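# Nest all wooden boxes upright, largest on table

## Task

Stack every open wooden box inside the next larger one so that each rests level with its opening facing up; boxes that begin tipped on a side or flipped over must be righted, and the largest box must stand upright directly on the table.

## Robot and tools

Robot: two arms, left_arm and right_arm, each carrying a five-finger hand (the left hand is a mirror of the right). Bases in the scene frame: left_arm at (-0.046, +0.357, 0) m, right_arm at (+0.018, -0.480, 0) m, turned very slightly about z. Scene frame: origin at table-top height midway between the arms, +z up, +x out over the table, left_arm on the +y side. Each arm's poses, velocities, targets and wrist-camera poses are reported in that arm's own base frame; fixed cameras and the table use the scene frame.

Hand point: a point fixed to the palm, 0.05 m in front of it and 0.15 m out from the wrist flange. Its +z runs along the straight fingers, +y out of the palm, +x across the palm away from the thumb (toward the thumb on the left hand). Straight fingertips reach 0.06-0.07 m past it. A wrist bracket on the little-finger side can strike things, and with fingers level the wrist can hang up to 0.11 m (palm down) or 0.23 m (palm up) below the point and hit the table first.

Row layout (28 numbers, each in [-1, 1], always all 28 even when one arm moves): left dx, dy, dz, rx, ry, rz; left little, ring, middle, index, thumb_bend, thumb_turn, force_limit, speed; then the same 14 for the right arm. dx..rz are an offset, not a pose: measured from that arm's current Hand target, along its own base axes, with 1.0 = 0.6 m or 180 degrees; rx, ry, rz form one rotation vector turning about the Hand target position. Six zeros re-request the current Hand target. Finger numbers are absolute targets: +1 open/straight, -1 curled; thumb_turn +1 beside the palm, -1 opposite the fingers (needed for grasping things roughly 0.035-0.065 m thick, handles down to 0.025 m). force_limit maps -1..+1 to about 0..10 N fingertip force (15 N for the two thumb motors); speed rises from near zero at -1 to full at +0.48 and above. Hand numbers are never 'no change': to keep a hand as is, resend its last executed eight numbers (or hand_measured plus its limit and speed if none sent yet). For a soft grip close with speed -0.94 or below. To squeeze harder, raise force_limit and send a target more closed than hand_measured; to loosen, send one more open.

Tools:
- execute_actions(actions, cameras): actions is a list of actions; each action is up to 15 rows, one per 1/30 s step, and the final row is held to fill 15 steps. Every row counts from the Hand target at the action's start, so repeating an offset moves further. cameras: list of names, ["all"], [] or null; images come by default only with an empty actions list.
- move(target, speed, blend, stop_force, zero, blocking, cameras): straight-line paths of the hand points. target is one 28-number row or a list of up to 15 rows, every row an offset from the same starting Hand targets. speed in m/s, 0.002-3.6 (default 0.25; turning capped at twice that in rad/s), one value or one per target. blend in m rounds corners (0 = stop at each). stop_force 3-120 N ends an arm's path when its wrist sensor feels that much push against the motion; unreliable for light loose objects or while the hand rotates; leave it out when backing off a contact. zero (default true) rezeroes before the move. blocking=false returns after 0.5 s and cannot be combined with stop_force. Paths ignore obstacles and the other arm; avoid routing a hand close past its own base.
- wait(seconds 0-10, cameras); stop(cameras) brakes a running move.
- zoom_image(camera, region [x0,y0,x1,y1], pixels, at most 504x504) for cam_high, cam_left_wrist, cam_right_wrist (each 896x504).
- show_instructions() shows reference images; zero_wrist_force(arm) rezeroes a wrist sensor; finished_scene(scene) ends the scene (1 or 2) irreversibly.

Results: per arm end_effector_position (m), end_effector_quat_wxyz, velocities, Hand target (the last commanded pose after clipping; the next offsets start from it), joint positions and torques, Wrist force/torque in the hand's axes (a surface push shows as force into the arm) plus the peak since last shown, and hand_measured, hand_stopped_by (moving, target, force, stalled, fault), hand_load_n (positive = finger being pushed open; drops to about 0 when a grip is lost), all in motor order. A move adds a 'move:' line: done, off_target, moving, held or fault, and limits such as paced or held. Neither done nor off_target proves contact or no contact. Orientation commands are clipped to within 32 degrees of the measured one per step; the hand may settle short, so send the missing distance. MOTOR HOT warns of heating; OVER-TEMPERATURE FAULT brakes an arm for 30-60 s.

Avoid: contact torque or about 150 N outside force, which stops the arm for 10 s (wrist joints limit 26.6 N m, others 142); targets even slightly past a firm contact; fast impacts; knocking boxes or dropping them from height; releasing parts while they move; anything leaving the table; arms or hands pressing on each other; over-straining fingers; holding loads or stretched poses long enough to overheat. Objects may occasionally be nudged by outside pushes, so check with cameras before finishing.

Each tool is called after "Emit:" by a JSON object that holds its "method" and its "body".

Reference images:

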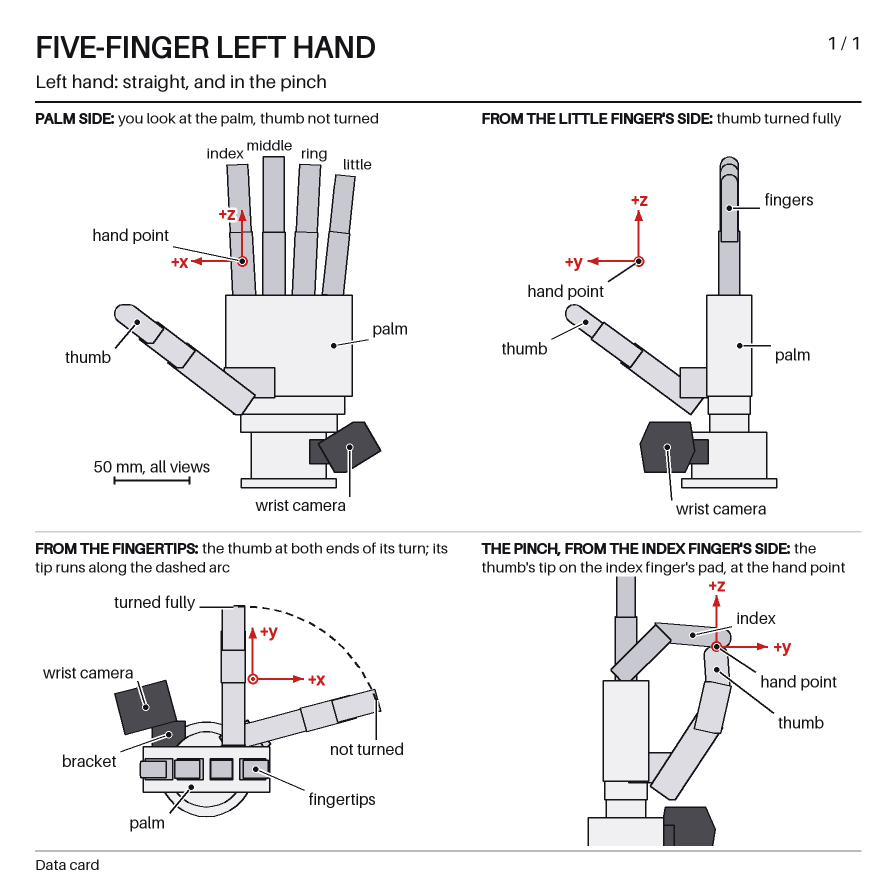

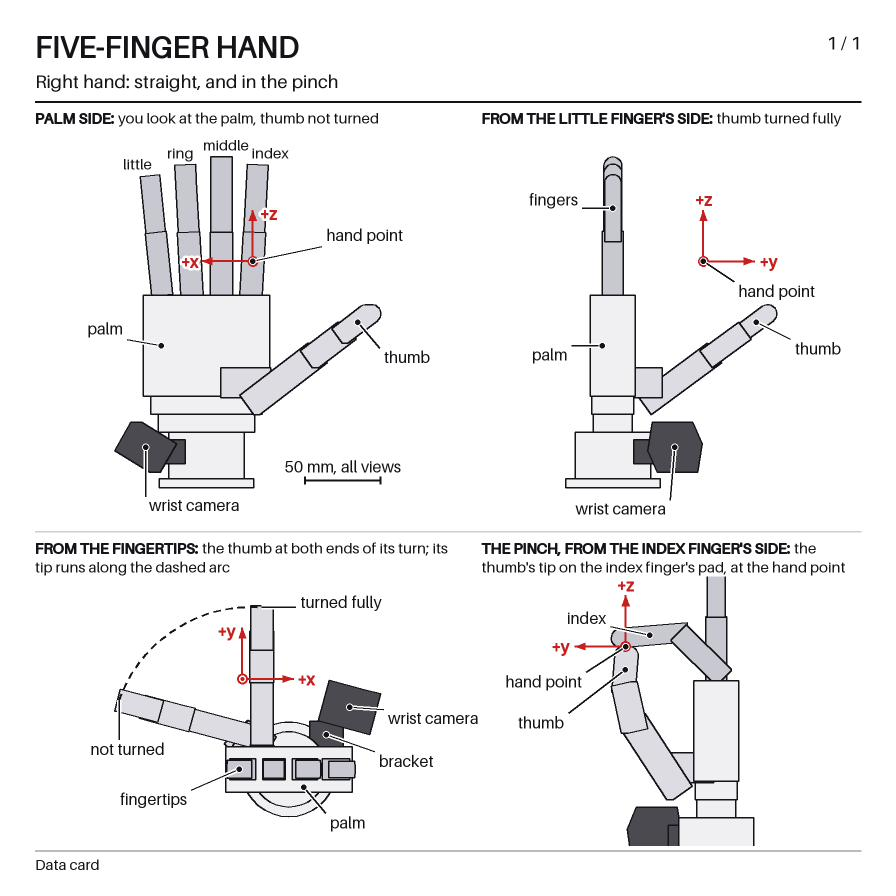

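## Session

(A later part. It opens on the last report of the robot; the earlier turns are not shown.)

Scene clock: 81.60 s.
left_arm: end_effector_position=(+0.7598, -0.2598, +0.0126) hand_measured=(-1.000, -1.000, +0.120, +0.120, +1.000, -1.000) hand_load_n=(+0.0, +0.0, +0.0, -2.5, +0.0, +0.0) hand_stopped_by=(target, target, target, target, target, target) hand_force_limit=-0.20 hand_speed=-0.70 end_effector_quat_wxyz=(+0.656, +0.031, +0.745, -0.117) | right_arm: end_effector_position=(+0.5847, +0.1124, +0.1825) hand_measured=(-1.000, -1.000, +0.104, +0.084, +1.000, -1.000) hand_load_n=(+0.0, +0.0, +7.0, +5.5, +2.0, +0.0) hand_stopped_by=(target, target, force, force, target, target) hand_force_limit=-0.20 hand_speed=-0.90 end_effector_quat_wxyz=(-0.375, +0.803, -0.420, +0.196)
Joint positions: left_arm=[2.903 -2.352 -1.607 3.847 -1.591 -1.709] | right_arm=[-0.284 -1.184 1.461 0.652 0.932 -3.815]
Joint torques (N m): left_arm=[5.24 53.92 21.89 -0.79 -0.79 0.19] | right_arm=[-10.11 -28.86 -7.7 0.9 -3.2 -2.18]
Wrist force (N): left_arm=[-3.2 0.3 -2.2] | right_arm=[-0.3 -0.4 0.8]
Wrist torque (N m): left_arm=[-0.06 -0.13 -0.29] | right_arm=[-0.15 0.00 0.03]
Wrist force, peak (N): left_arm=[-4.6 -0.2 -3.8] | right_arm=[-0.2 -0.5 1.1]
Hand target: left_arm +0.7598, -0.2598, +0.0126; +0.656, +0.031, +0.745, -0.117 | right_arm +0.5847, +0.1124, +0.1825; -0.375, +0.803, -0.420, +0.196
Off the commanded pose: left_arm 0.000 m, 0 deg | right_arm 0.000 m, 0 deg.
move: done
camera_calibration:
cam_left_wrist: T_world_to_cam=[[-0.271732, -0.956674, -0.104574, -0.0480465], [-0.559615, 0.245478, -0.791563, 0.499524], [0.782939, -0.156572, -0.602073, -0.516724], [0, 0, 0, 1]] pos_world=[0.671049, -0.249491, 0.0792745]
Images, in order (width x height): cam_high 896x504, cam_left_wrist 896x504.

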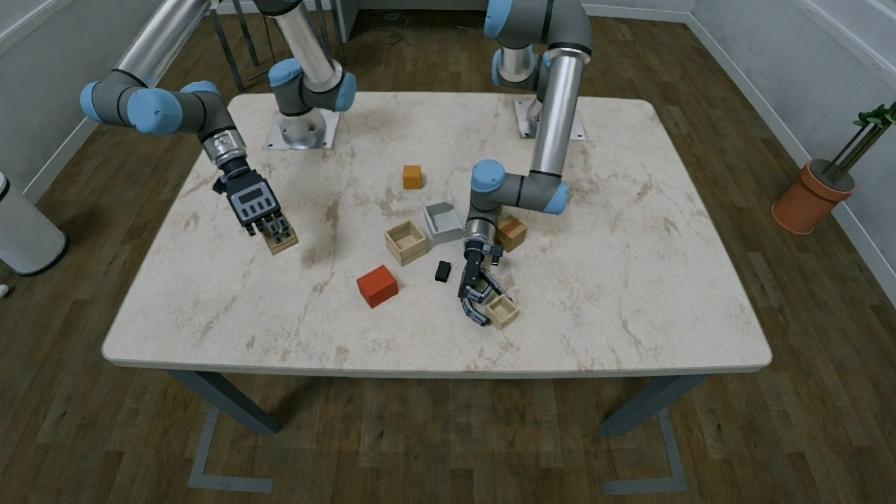

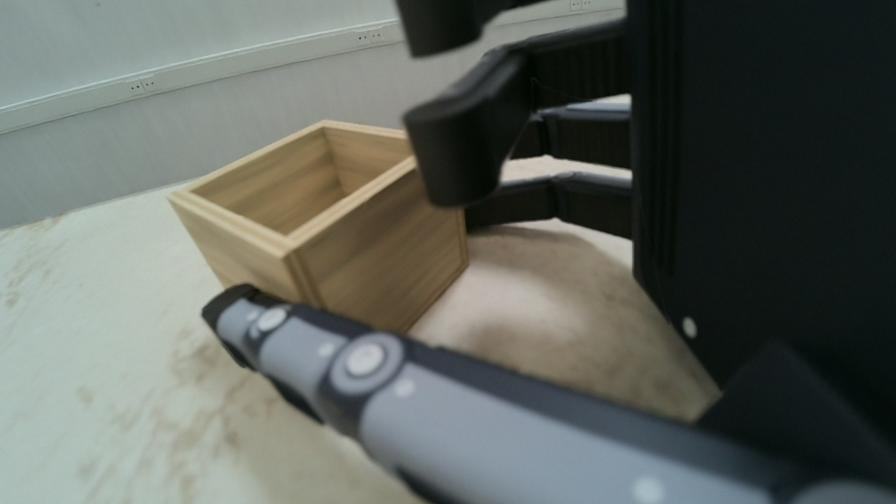

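Emit:
{"method": "move", "body": {"target": [[0,0,0.2,0,0,0,-1,-1,0.12,0.12,1,-1,-0.2,-0.7,-0.02,0.1,0,0,0,0,-1,-1,-0.4,-0.4,1,-1,-0.2,-0.9],[0.004,0.0158,0.229,-0.2724,0.3511,0,-1,-1,0.12,0.12,1,-1,-0.2,-0.7,-0.105,0.4645,-0.029,0,0,0.0078,-1,-1,-0.4,-0.4,1,-1,-0.2,-0.9]], "blend": [0.02, 0], "speed": [0.15, 0.45], "cameras": ["all"]}}

Emit:
{"method": "zoom_image", "body": {"camera": "cam_right_wrist", "region": [430, 60, 870, 340]}}

Emit:
{"method": "zoom_image", "body": {"camera": "cam_left_wrist", "region": [100, 60, 480, 340]}}

Scene clock: 89.07 s.
left_arm: end_effector_position=(+0.7622, -0.2503, +0.1499) hand_measured=(-1.000, -1.000, +0.120, +0.120, +1.000, -1.000) hand_load_n=(+0.0, +0.0, +0.0, +0.0, +0.0, +0.0) hand_stopped_by=(target, target, target, target, target, target) hand_force_limit=-0.20 hand_speed=-0.70 end_effector_quat_wxyz=(+0.136, -0.295, +0.858, -0.399) end_effector_velocity=(+0.000, +0.000, -0.002) end_effector_angular_velocity=(+0.000, +0.002, +0.002) | right_arm: end_effector_position=(+0.5217, +0.3911, +0.1651) hand_measured=(-1.000, -1.000, +0.104, +0.084, +1.000, -1.000) hand_load_n=(+0.0, +0.0, +7.0, +5.5, +2.0, +0.0) hand_stopped_by=(target, target, force, force, target, target) hand_force_limit=-0.20 hand_speed=-0.90 end_effector_quat_wxyz=(-0.377, +0.808, -0.410, +0.191)
Joint positions: left_arm=[3.174 -2.707 -0.249 1.993 -0.903 -2.417] | right_arm=[0.315 -1.16 1.432 0.452 1.329 -3.35]
Joint velocities: left_arm=[0 0 -0.005 0.004 -0.001 -0.002] | right_arm=[within noise]
Joint torques (N m): left_arm=[-5.15 66.68 9.81 -0.17 2.42 -1.04] | right_arm=[-2.7 -51.58 -7.63 2.66 -2.13 -1.81]
Wrist force (N): left_arm=[0.1 0.0 -0.3] | right_arm=[-0.5 -0.3 0.9]
Wrist torque (N m): left_arm=[0.04 -0.01 -0.18] | right_arm=[-0.15 0.06 0.08]
Wrist force, peak (N): left_arm=[-3.3 0.2 -2.4] | right_arm=[-1.5 -0.4 1.2]
Hand target: left_arm +0.7622, -0.2504, +0.1500; +0.136, -0.294, +0.858, -0.399 | right_arm +0.5217, +0.3911, +0.1651; -0.377, +0.808, -0.410, +0.191
Off the commanded pose: left_arm 0.000 m, 0 deg | right_arm 0.000 m, 0 deg.
move: done
camera_calibration:
cam_left_wrist: T_world_to_cam=[[0.169895, -0.614232, 0.77062, -0.406014], [-0.985103, -0.0847373, 0.149641, 0.707773], [-0.0266138, -0.784563, -0.619478, 0.0279671], [0, 0, 0, 1]] pos_world=[0.766953, -0.16747, 0.224296]
cam_right_wrist: T_world_to_cam=[[-0.311173, -0.549448, -0.775421, 0.511158], [-0.93534, 0.321522, 0.147524, 0.336743], [0.168258, 0.771188, -0.61397, -0.174901], [0, 0, 0, 1]] pos_world=[0.503457, 0.307467, 0.239301]

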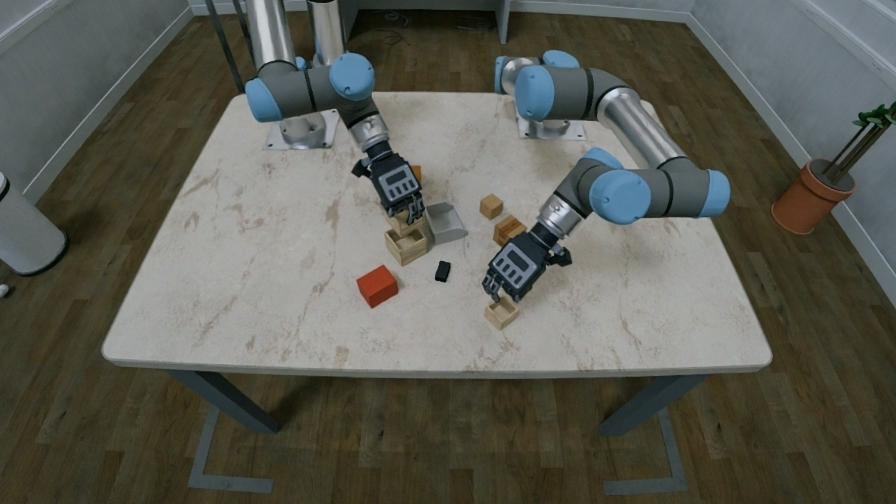

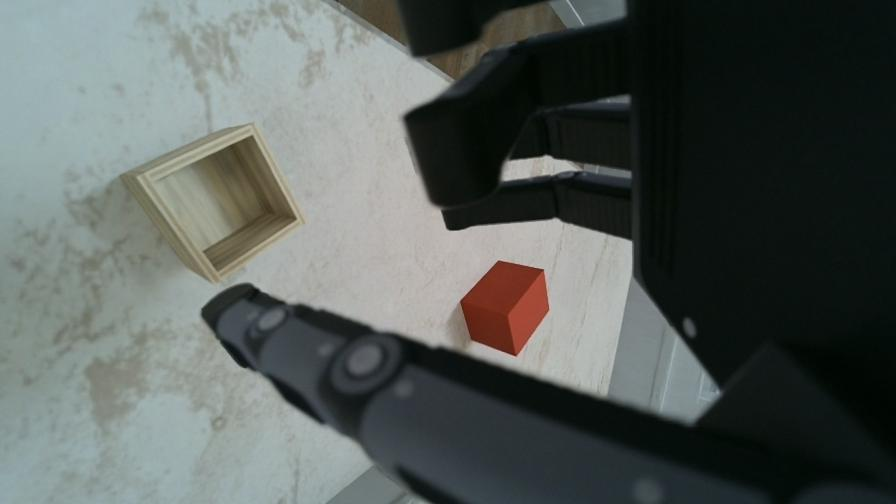

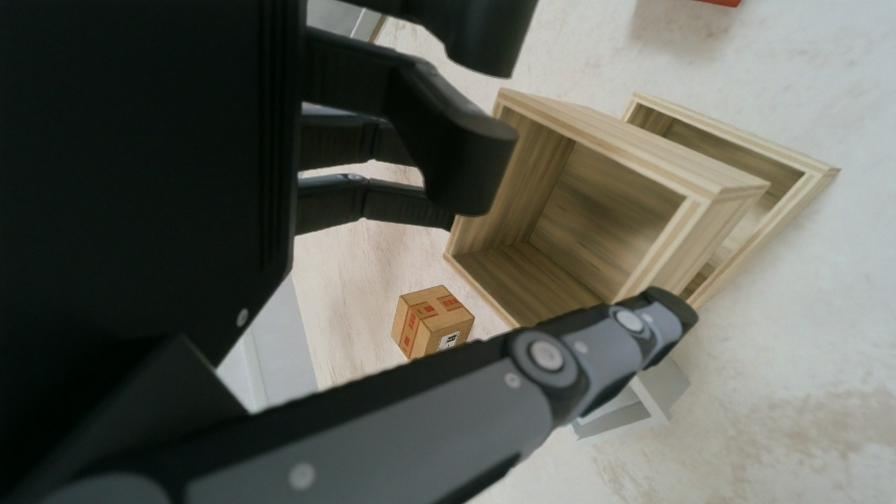

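Scaled by 1.145 from the camera's 896x504 image, which has a finer 1280x720 frame.

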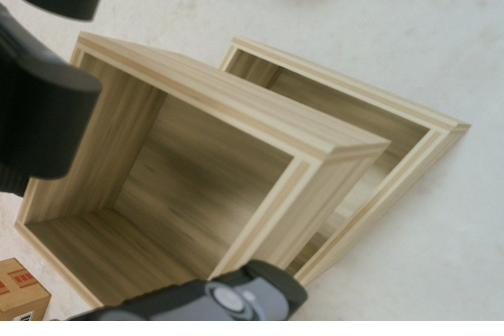

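Scaled by 1.326 from the camera's 896x504 image, which has a finer 1280x720 frame.

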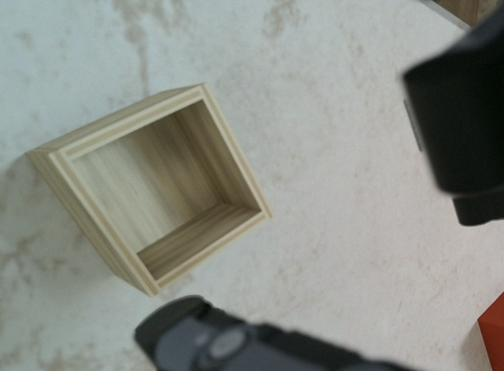

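Emit:
{"method": "zoom_image", "body": {"camera": "cam_right_wrist", "region": [610, 80, 850, 220]}}

Emit:
{"method": "zoom_image", "body": {"camera": "cam_right_wrist", "region": [660, 150, 860, 320]}}

Scaled by 2.100 from the camera's 896x504 image, which has a finer 1280x720 frame.

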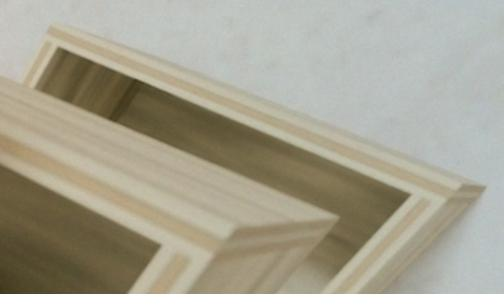

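Scaled by 2.520 from the camera's 896x504 image, which has a finer 1280x720 frame.

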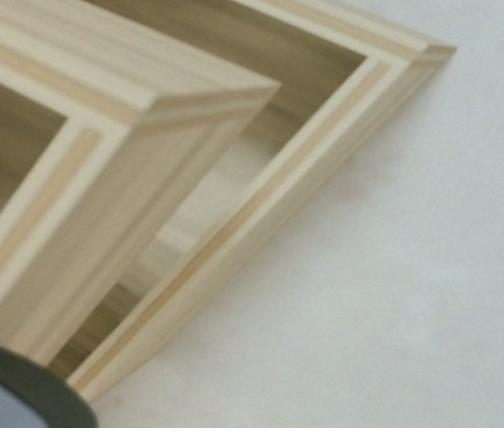

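Emit:
{"method": "move", "body": {"target": [0.0103,-0.0103,-0.1612,0,0,0.01,-1,-1,0.12,0.12,1,-1,-0.2,-0.7,0.0042,0.0003,-0.0567,0,0,0,-1,-1,-0.4,-0.4,1,-1,-0.2,-0.9], "speed": 0.12, "cameras": ["all"]}}

Emit:
{"method": "zoom_image", "body": {"camera": "cam_right_wrist", "region": [570, 70, 730, 190]}}

Emit:
{"method": "zoom_image", "body": {"camera": "cam_right_wrist", "region": [650, 140, 850, 320]}}

Emit:
{"method": "zoom_image", "body": {"camera": "cam_left_wrist", "region": [140, 80, 520, 340]}}

Scene clock: 94.90 s.
left_arm: end_effector_position=(+0.7683, -0.2566, +0.0532) hand_measured=(-1.000, -1.000, +0.120, +0.120, +1.000, -1.000) hand_load_n=(+0.0, +0.0, +0.0, +0.0, -0.5, +0.0) hand_stopped_by=(target, target, target, target, target, target) hand_force_limit=-0.20 hand_speed=-0.70 end_effector_quat_wxyz=(+0.143, -0.308, +0.853, -0.397) | right_arm: end_effector_position=(+0.5241, +0.3912, +0.1310) hand_measured=(-1.000, -1.000, +0.104, +0.084, +1.000, -1.000) hand_load_n=(+0.0, +0.0, +7.0, +5.0, +2.0, +0.0) hand_stopped_by=(target, target, force, force, target, target) hand_force_limit=-0.20 hand_speed=-0.90 end_effector_quat_wxyz=(-0.377, +0.808, -0.410, +0.191)
Joint positions: left_arm=[3.162 -2.685 -0.534 2.284 -0.929 -2.462] | right_arm=[0.313 -1.13 1.48 0.375 1.328 -3.351]
Joint torques (N m): left_arm=[5.65 71.96 22.94 -0.86 3.68 1.31] | right_arm=[-8.36 -51.61 -32.27 2.27 -2.35 -1.76]
Wrist force (N): left_arm=[-0.5 0.1 -0.4] | right_arm=[-0.2 -0.1 1.0]
Wrist torque (N m): left_arm=[0.05 0.07 -0.02] | right_arm=[-0.13 0.00 0.10]
Wrist force, peak (N): left_arm=[-0.2 -0.8 -1.2] | right_arm=[0.0 -0.1 1.4]
Hand target: left_arm +0.7684, -0.2565, +0.0533; +0.143, -0.308, +0.853, -0.397 | right_arm +0.5242, +0.3912, +0.1311; -0.377, +0.808, -0.410, +0.191
Off the commanded pose: left_arm 0.000 m, 0 deg | right_arm 0.000 m, 0 deg.
move: done
camera_calibration:
cam_left_wrist: T_world_to_cam=[[0.189107, -0.60852, 0.770677, -0.349686], [-0.981954, -0.115524, 0.149733, 0.717398], [-0.00208398, -0.785085, -0.619385, -0.055669], [0, 0, 0, 1]] pos_world=[0.770464, -0.173619, 0.127596]
cam_right_wrist: T_world_to_cam=[[-0.311329, -0.549447, -0.775359, 0.48567], [-0.935323, 0.321464, 0.147758, 0.344009], [0.168064, 0.771213, -0.613991, -0.196318], [0, 0, 0, 1]] pos_world=[0.505956, 0.307667, 0.205201]

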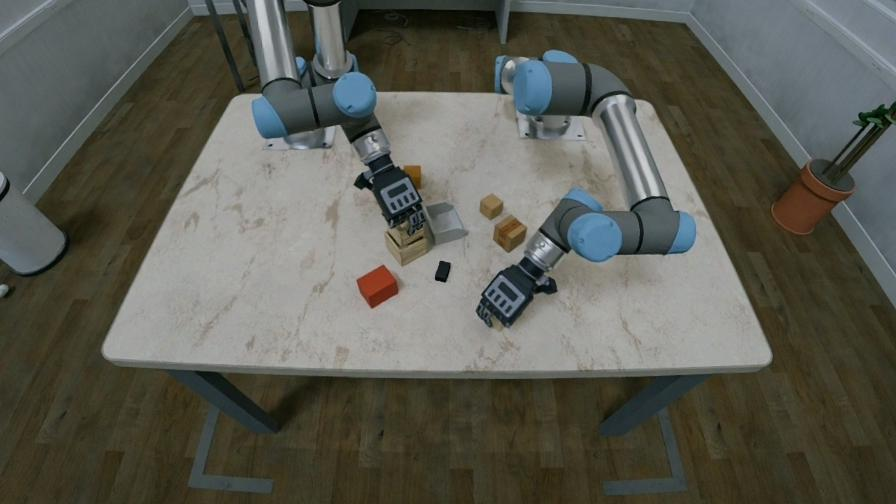

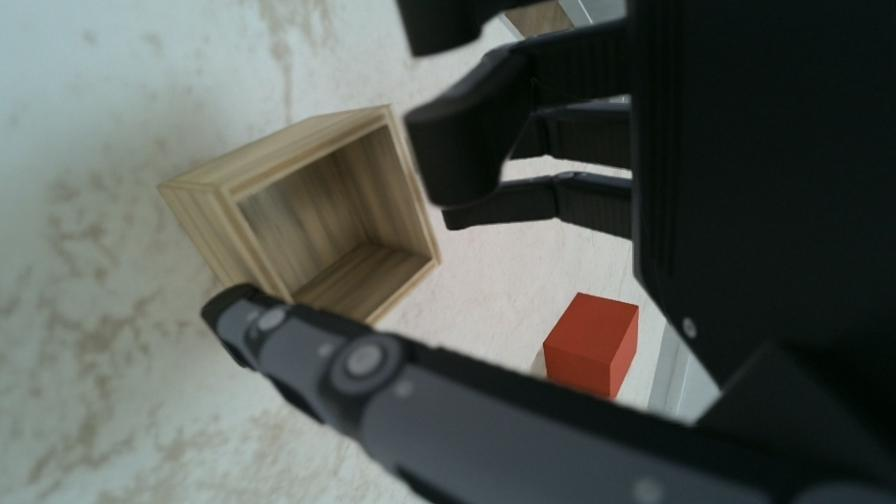

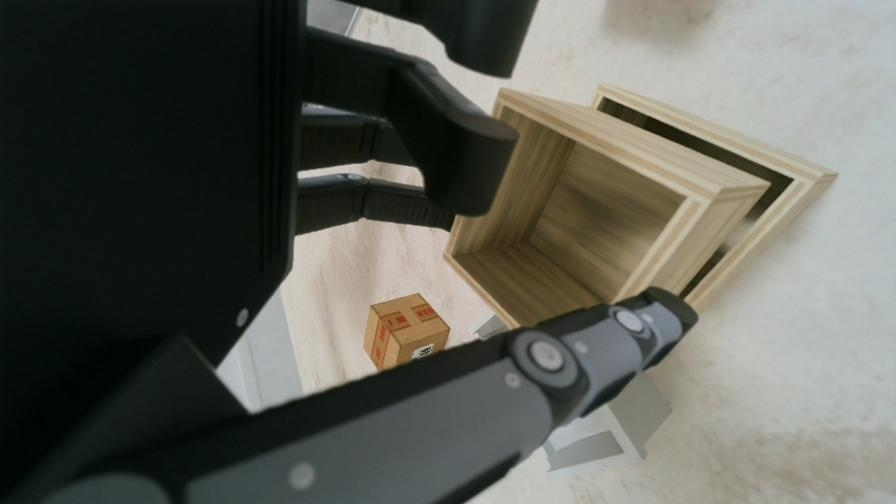

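Scaled by 3.150 from the camera's 896x504 image, which has a finer 1280x720 frame.

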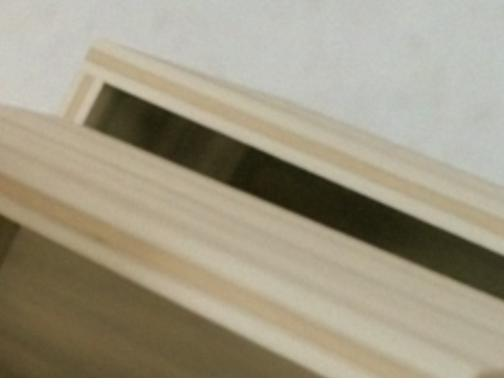

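Scaled by 2.520 from the camera's 896x504 image, which has a finer 1280x720 frame.

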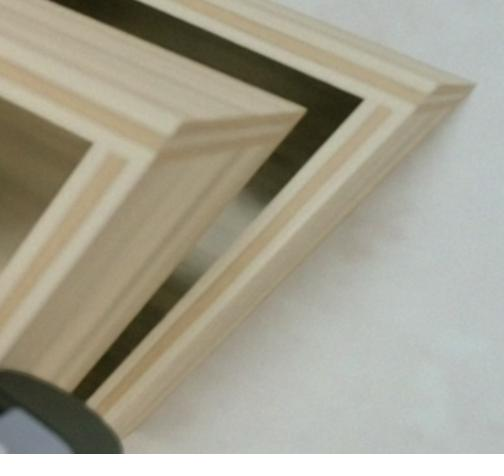

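Scaled by 1.326 from the camera's 896x504 image, which has a finer 1280x720 frame.

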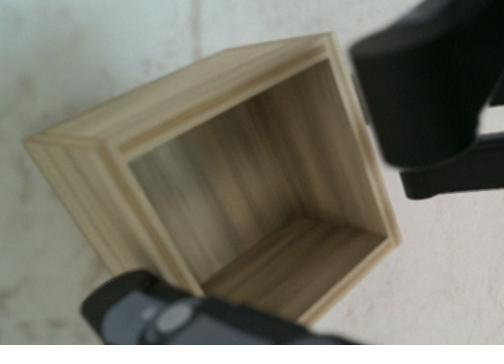

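Emit:
{"method": "move", "body": {"target": [0.0025,0.0015,0.0025,0,0,0,-1,-1,-0.4,-0.4,1,-1,-0.2,-0.9,-0.0005,-0.0017,-0.004,0,0,-0.0056,-1,-1,-0.4,-0.4,1,-1,-0.2,-0.9], "speed": 0.05, "cameras": ["cam_left_wrist"]}}

Emit:
{"method": "move", "body": {"target": [0,0,0,0,0,0,-1,-1,-0.4,-0.4,1,-1,-0.2,-0.9,0,0,-0.045,0,0,0,-1,-1,-0.4,-0.4,1,-1,-0.2,-0.9], "speed": 0.025, "stop_force": 3, "cameras": ["all"]}}

Emit:
{"method": "zoom_image", "body": {"camera": "cam_right_wrist", "region": [550, 70, 850, 320]}}

Emit:
{"method": "zoom_image", "body": {"camera": "cam_left_wrist", "region": [140, 80, 520, 340]}}

Emit:
{"method": "zoom_image", "body": {"camera": "cam_high", "region": [370, 190, 450, 280]}}

Scene clock: 99.50 s.
left_arm: end_effector_position=(+0.7699, -0.2556, +0.0547) hand_measured=(-1.000, -1.000, -0.054, -0.102, +1.000, -1.000) hand_load_n=(+0.0, +0.0, +2.0, +6.0, +1.5, -0.5) hand_stopped_by=(target, target, force, force, target, target) hand_force_limit=-0.20 hand_speed=-0.90 end_effector_quat_wxyz=(+0.143, -0.308, +0.853, -0.397) | right_arm: end_effector_position=(+0.5238, +0.3902, +0.1287) hand_measured=(-1.000, -1.000, +0.104, +0.084, +1.000, -1.000) hand_load_n=(+0.0, +0.0, +7.0, +5.0, +2.0, +0.0) hand_stopped_by=(target, target, force, force, target, target) hand_force_limit=-0.20 hand_speed=-0.90 end_effector_quat_wxyz=(-0.375, +0.805, -0.417, +0.194)
Joint positions: left_arm=[3.163 -2.691 -0.518 2.274 -0.928 -2.46] | right_arm=[0.317 -1.133 1.489 0.364 1.344 -3.337]
Joint torques (N m): left_arm=[1.23 58.8 7.57 -0.29 2.61 0.57] | right_arm=[-2.34 -43.67 -31.51 2.58 -2.51 -2.35]
Wrist force (N): left_arm=[0.5 -2.9 -1.7] | right_arm=[-0.1 -0.2 1.1]
Wrist torque (N m): left_arm=[-0.08 -0.01 -0.16] | right_arm=[-0.14 -0.02 -0.02]
Wrist force, peak (N): left_arm=[1.0 -3.1 -1.7] | right_arm=[-0.4 0.0 1.3]
Hand target: left_arm +0.7699, -0.2556, +0.0548; +0.143, -0.308, +0.853, -0.397 | right_arm +0.5239, +0.3902, +0.1287; -0.375, +0.805, -0.417, +0.194
Off the commanded pose: left_arm 0.000 m, 0 deg | right_arm 0.000 m, 0 deg.
move: done
camera_calibration:
cam_left_wrist: T_world_to_cam=[[0.188958, -0.608412, 0.770798, -0.3504], [-0.981983, -0.115486, 0.149573, 0.718811], [-0.00198541, -0.785174, -0.619273, -0.0540568], [0, 0, 0, 1]] pos_world=[0.771964, -0.172619, 0.129097]
Images, in order (width x height): cam_left_wrist 896x504.

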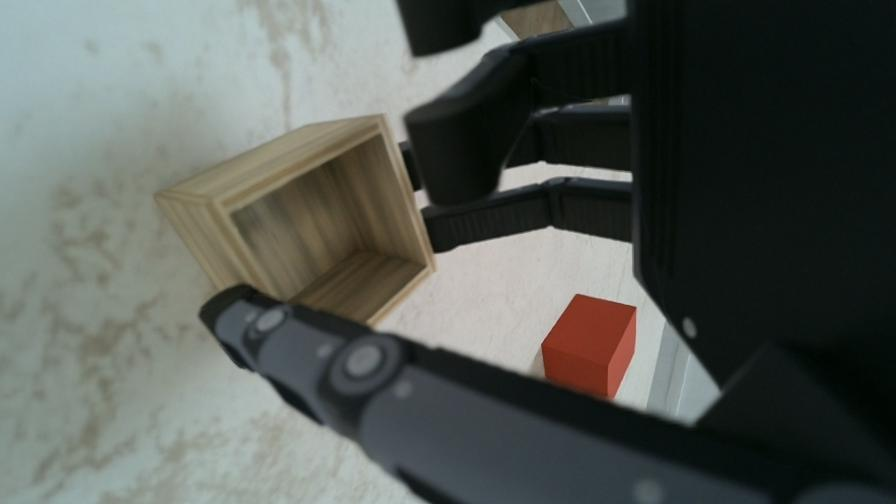

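Scene clock: 101.67 s.
left_arm: end_effector_position=(+0.7699, -0.2556, +0.0548) hand_measured=(-1.000, -1.000, -0.054, -0.102, +1.000, -1.000) hand_load_n=(+0.0, +0.0, +2.0, +5.5, +1.5, -1.0) hand_stopped_by=(target, target, force, force, target, target) hand_force_limit=-0.20 hand_speed=-0.90 end_effector_quat_wxyz=(+0.143, -0.308, +0.853, -0.397) | right_arm: end_effector_position=(+0.5239, +0.3902, +0.1017) hand_measured=(-1.000, -1.000, +0.104, +0.084, +1.000, -1.000) hand_load_n=(+0.0, +0.0, +7.0, +5.0, +2.0, +0.0) hand_stopped_by=(target, target, force, force, target, target) hand_force_limit=-0.20 hand_speed=-0.90 end_effector_quat_wxyz=(-0.375, +0.805, -0.417, +0.194)
Joint positions: left_arm=[3.163 -2.691 -0.518 2.274 -0.928 -2.46] | right_arm=[0.317 -1.108 1.527 0.302 1.344 -3.337]
Joint torques (N m): left_arm=[-6.02 70.03 9.1 -0.22 -0.53 -0.61] | right_arm=[-8.06 -51.03 -30.94 2.55 -0.94 0.25]
Wrist force (N): left_arm=[0.4 -2.0 -1.6] | right_arm=[-0.4 0.0 1.1]
Wrist torque (N m): left_arm=[-0.09 -0.06 -0.14] | right_arm=[-0.10 0.02 -0.02]
Wrist force, peak (N): left_arm=[1.0 -3.2 -1.6] | right_arm=[-0.4 0.0 1.2]
Hand target: left_arm +0.7699, -0.2556, +0.0548; +0.143, -0.308, +0.853, -0.397 | right_arm +0.5239, +0.3902, +0.1017; -0.375, +0.805, -0.417, +0.194
Off the commanded pose: left_arm 0.000 m, 0 deg | right_arm 0.000 m, 0 deg.
move: done
camera_calibration:
cam_left_wrist: T_world_to_cam=[[0.188939, -0.608399, 0.770813, -0.350462], [-0.981987, -0.115552, 0.149498, 0.718797], [-0.00188563, -0.785174, -0.619272, -0.0540718], [0, 0, 0, 1]] pos_world=[0.771964, -0.172619, 0.129197]
cam_right_wrist: T_world_to_cam=[[-0.320797, -0.543892, -0.775416, 0.465084], [-0.929554, 0.337857, 0.147586, 0.33898], [0.181709, 0.768137, -0.613961, -0.219401], [0, 0, 0, 1]] pos_world=[0.504165, 0.306959, 0.175901]

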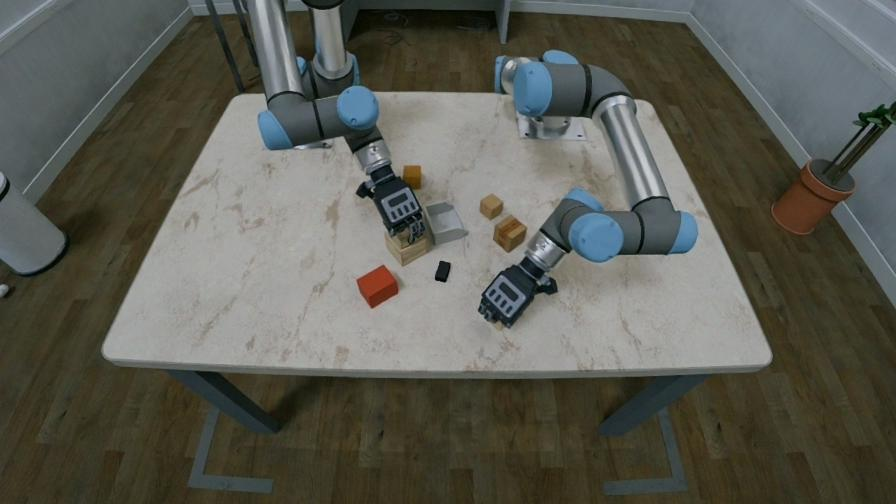

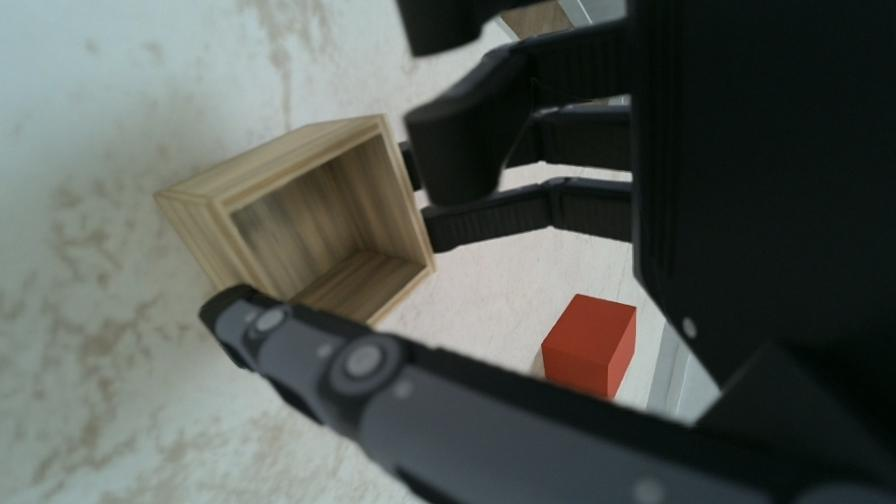

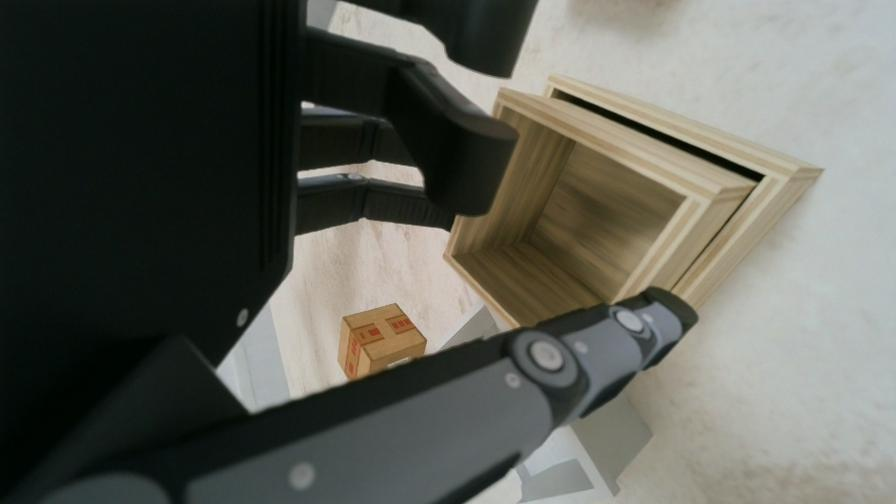

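Scaled by 1.680 from the camera's 896x504 image, which has a finer 1280x720 frame.

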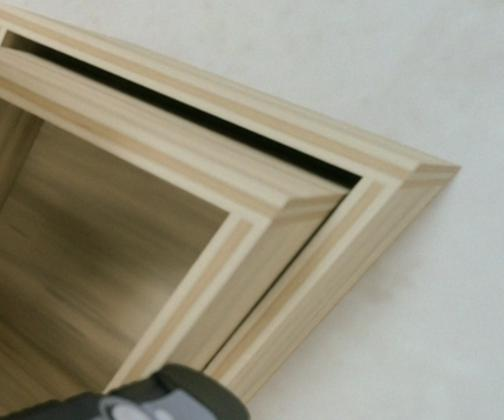

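Scaled by 1.326 from the camera's 896x504 image, which has a finer 1280x720 frame.

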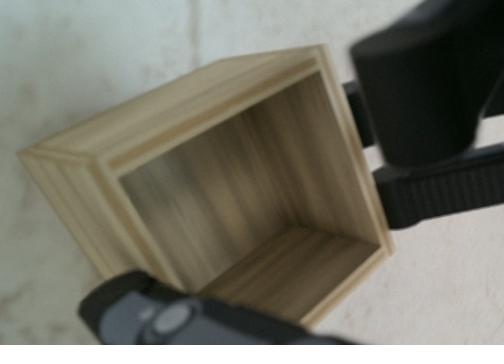

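Scaled by 5.600 from the camera's 896x504 image, which has a finer 1280x720 frame.

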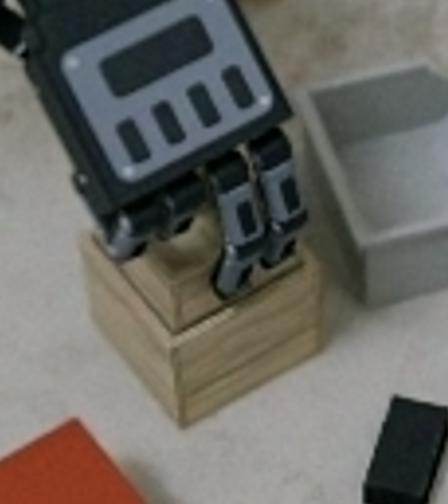

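Emit:
{"method": "move", "body": {"target": [0,0,0,0,0,0,-1,-1,-0.4,-0.4,1,-1,-0.2,-0.9,0,0,-0.0175,0,0,0,-1,-1,-0.4,-0.4,1,-1,-0.2,-0.9], "speed": 0.025, "stop_force": 3, "cameras": ["cam_right_wrist", "cam_high"]}}

Emit:
{"method": "zoom_image", "body": {"camera": "cam_right_wrist", "region": [550, 70, 850, 320]}}

Emit:
{"method": "zoom_image", "body": {"camera": "cam_high", "region": [370, 190, 450, 280]}}

Scene clock: 104.17 s.
left_arm: end_effector_position=(+0.7699, -0.2556, +0.0548) hand_measured=(-1.000, -1.000, -0.054, -0.102, +1.000, -1.000) hand_load_n=(+0.0, +0.0, +2.0, +5.5, +1.5, -1.0) hand_stopped_by=(target, target, force, force, target, target) hand_force_limit=-0.20 hand_speed=-0.90 end_effector_quat_wxyz=(+0.143, -0.308, +0.853, -0.397) | right_arm: end_effector_position=(+0.5239, +0.3902, +0.0912) hand_measured=(-1.000, -1.000, +0.104, +0.084, +1.000, -1.000) hand_load_n=(+0.0, +0.0, +7.0, +5.5, +2.0, -0.5) hand_stopped_by=(target, target, force, force, target, target) hand_force_limit=-0.20 hand_speed=-0.90 end_effector_quat_wxyz=(-0.375, +0.805, -0.417, +0.194)
Joint positions: left_arm=[3.163 -2.691 -0.518 2.274 -0.928 -2.46] | right_arm=[0.317 -1.098 1.54 0.278 1.344 -3.337]
Joint torques (N m): left_arm=[-5.5 70.2 8.7 0.09 -2.29 -0.51] | right_arm=[-8.68 -51.46 -30.07 2.63 1.27 2.04]
Wrist force (N): left_arm=[0.2 -2.3 -1.7] | right_arm=[-0.3 0.0 0.7]
Wrist torque (N m): left_arm=[-0.13 -0.01 -0.15] | right_arm=[-0.10 0.02 -0.02]
Wrist force, peak (N): left_arm=[0.4 -2.2 -1.8] | right_arm=[-0.2 0.4 1.3]
Hand target: left_arm +0.7699, -0.2556, +0.0548; +0.143, -0.308, +0.853, -0.397 | right_arm +0.5239, +0.3902, +0.0912; -0.375, +0.805, -0.417, +0.194
Off the commanded pose: left_arm 0.000 m, 0 deg | right_arm 0.000 m, 0 deg.
move: done
camera_calibration:
cam_right_wrist: T_world_to_cam=[[-0.320784, -0.543833, -0.775463, 0.456925], [-0.929557, 0.337846, 0.147596, 0.340533], [0.181719, 0.768184, -0.613899, -0.225877], [0, 0, 0, 1]] pos_world=[0.504165, 0.306959, 0.165401]
Images, in order (width x height): cam_high 896x504, cam_right_wrist 896x504.

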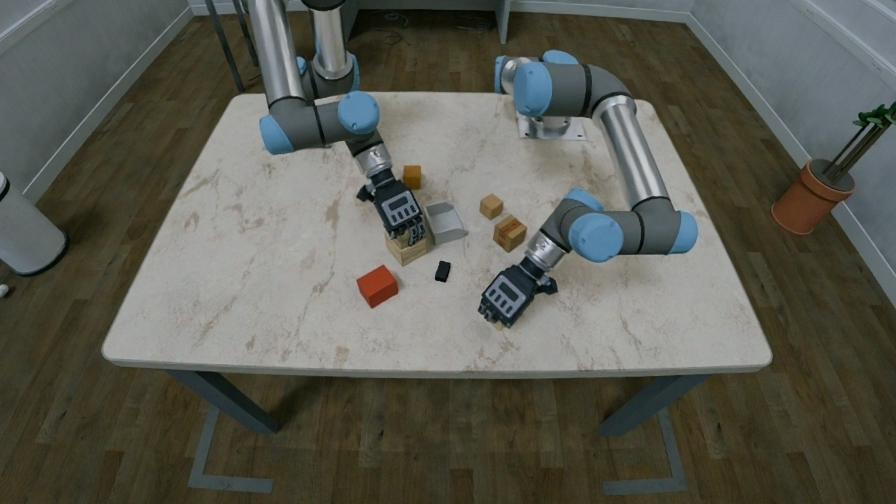

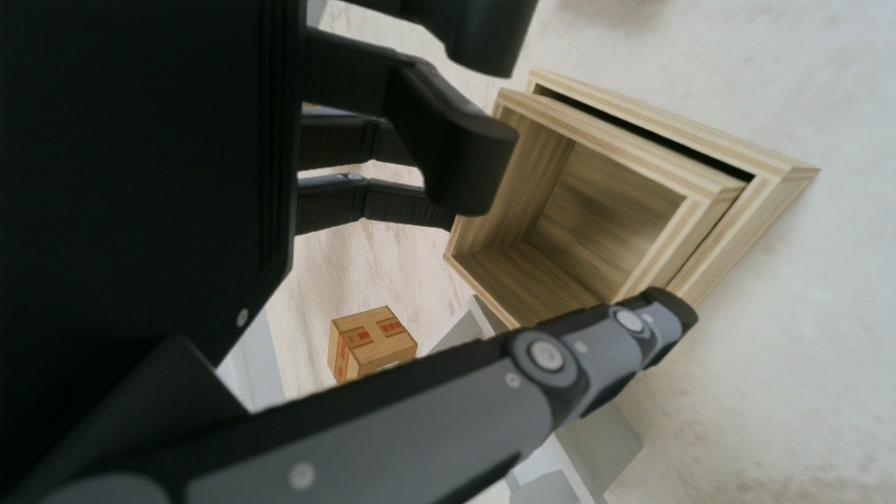

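Scaled by 1.680 from the camera's 896x504 image, which has a finer 1280x720 frame.

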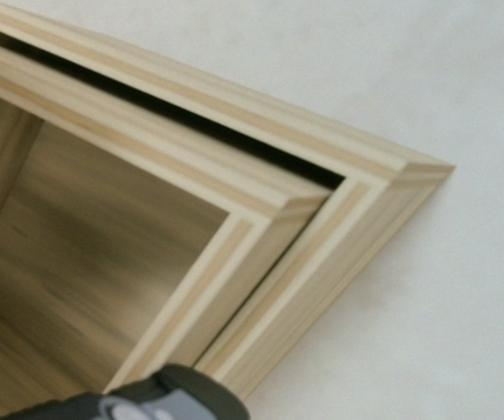

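Scaled by 5.600 from the camera's 896x504 image, which has a finer 1280x720 frame.

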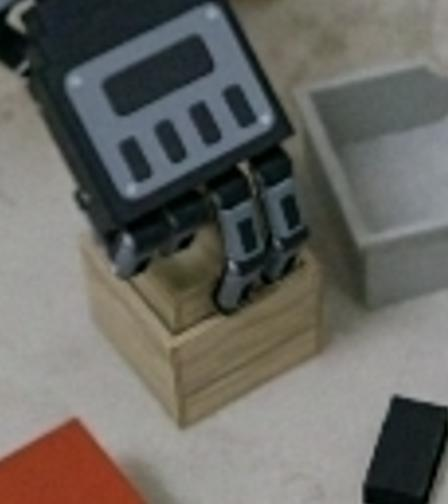

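Emit:
{"method": "move", "body": {"target": [0,0,0.2,0,0,0,-1,-1,-0.4,-0.4,1,-1,-0.2,-0.9,0,0,0,0,0,0,-1,-1,0.26,0.26,1,-1,-0.2,0.2], "speed": 0.15, "cameras": ["cam_right_wrist", "cam_high","cam_left_wrist"]}}

Emit:
{"method": "zoom_image", "body": {"camera": "cam_high", "region": [370, 190, 450, 280]}}

Scene clock: 106.17 s.
left_arm: end_effector_position=(+0.7691, -0.2555, +0.1745) hand_measured=(-1.000, -1.000, -0.054, -0.102, +1.000, -1.000) hand_load_n=(+0.0, +0.0, +2.0, +5.5, +1.5, -1.0) hand_stopped_by=(target, target, force, force, target, target) hand_force_limit=-0.20 hand_speed=-0.90 end_effector_quat_wxyz=(+0.149, -0.309, +0.850, -0.400) | right_arm: end_effector_position=(+0.5239, +0.3902, +0.0912) hand_measured=(-1.000, -1.000, +0.260, +0.260, +1.000, -1.000) hand_load_n=(+0.0, +0.5, +0.0, +0.0, +0.0, +0.0) hand_stopped_by=(target, target, target, target, target, target) hand_force_limit=-0.20 hand_speed=0.20 end_effector_quat_wxyz=(-0.375, +0.805, -0.417, +0.194)
Joint positions: left_arm=[3.164 -2.777 -0.035 1.896 -0.928 -2.47] | right_arm=[0.317 -1.098 1.54 0.278 1.344 -3.337]
Joint torques (N m): left_arm=[5.31 53.26 26.97 -2.55 3.28 0.82] | right_arm=[-8.12 -48.82 -22.34 0.5 1.19 2.04]
Wrist force (N): left_arm=[-0.1 0.1 0.0] | right_arm=[-0.3 -0.6 0.5]
Wrist torque (N m): left_arm=[0.01 0.02 0.01] | right_arm=[-0.14 0.03 -0.03]
Wrist force, peak (N): left_arm=[0.4 -2.1 -1.7] | right_arm=[-0.4 0.0 1.1]
Hand target: left_arm +0.7699, -0.2556, +0.1748; +0.143, -0.308, +0.853, -0.397 | right_arm +0.5239, +0.3902, +0.0912; -0.375, +0.805, -0.417, +0.194
Off the commanded pose: left_arm 0.001 m, 1 deg | right_arm 0.000 m, 0 deg.
elbow stopped short (left arm): the move would have taken joint 3 (elbow) straighter than the controller allows.
move: done
camera_calibration:
cam_left_wrist: T_world_to_cam=[[0.18326, -0.60364, 0.775909, -0.437829], [-0.982995, -0.121876, 0.137355, 0.701439], [0.0116514, -0.787887, -0.61571, 0.00838848], [0, 0, 0, 1]] pos_world=[0.76965, -0.172193, 0.248534]
cam_right_wrist: T_world_to_cam=[[-0.320784, -0.543833, -0.775463, 0.456925], [-0.929557, 0.337846, 0.147596, 0.340533], [0.181719, 0.768184, -0.613899, -0.225877], [0, 0, 0, 1]] pos_world=[0.504165, 0.306959, 0.165401]

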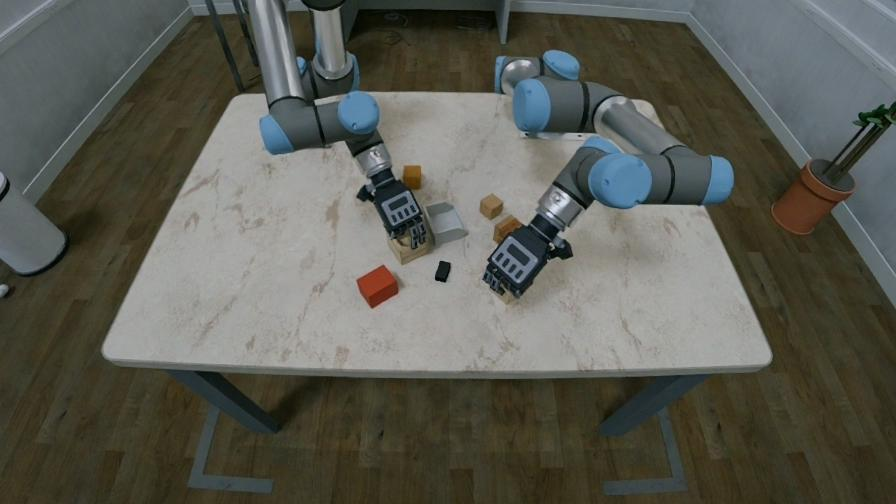

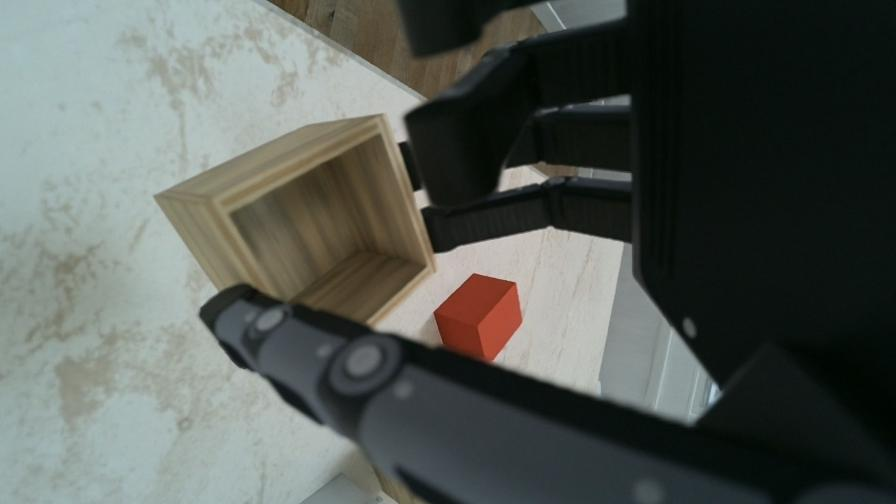

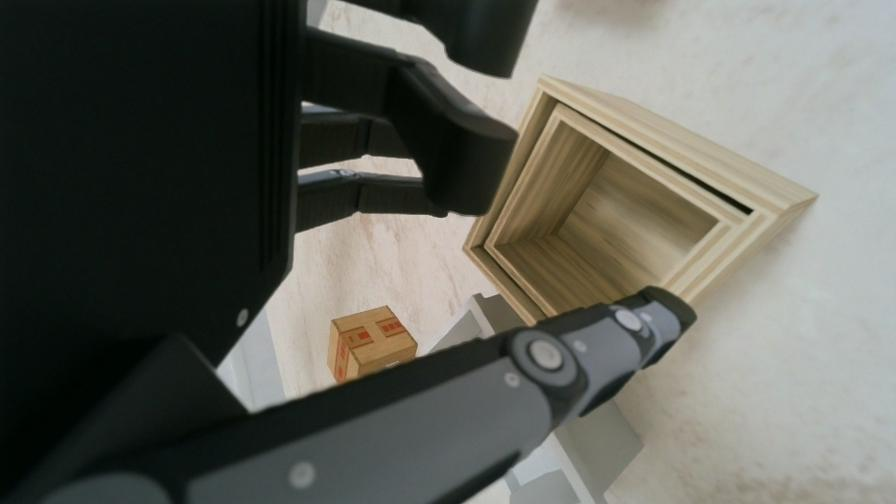

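Scaled by 5.600 from the camera's 896x504 image, which has a finer 1280x720 frame.

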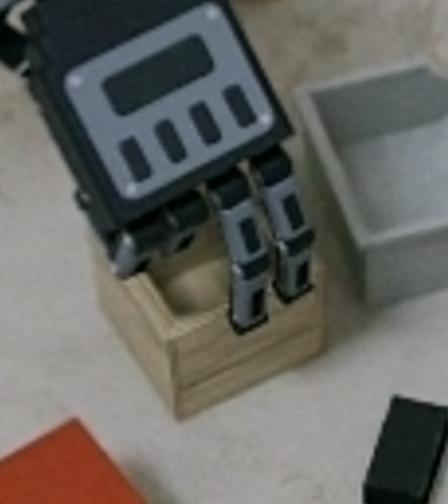

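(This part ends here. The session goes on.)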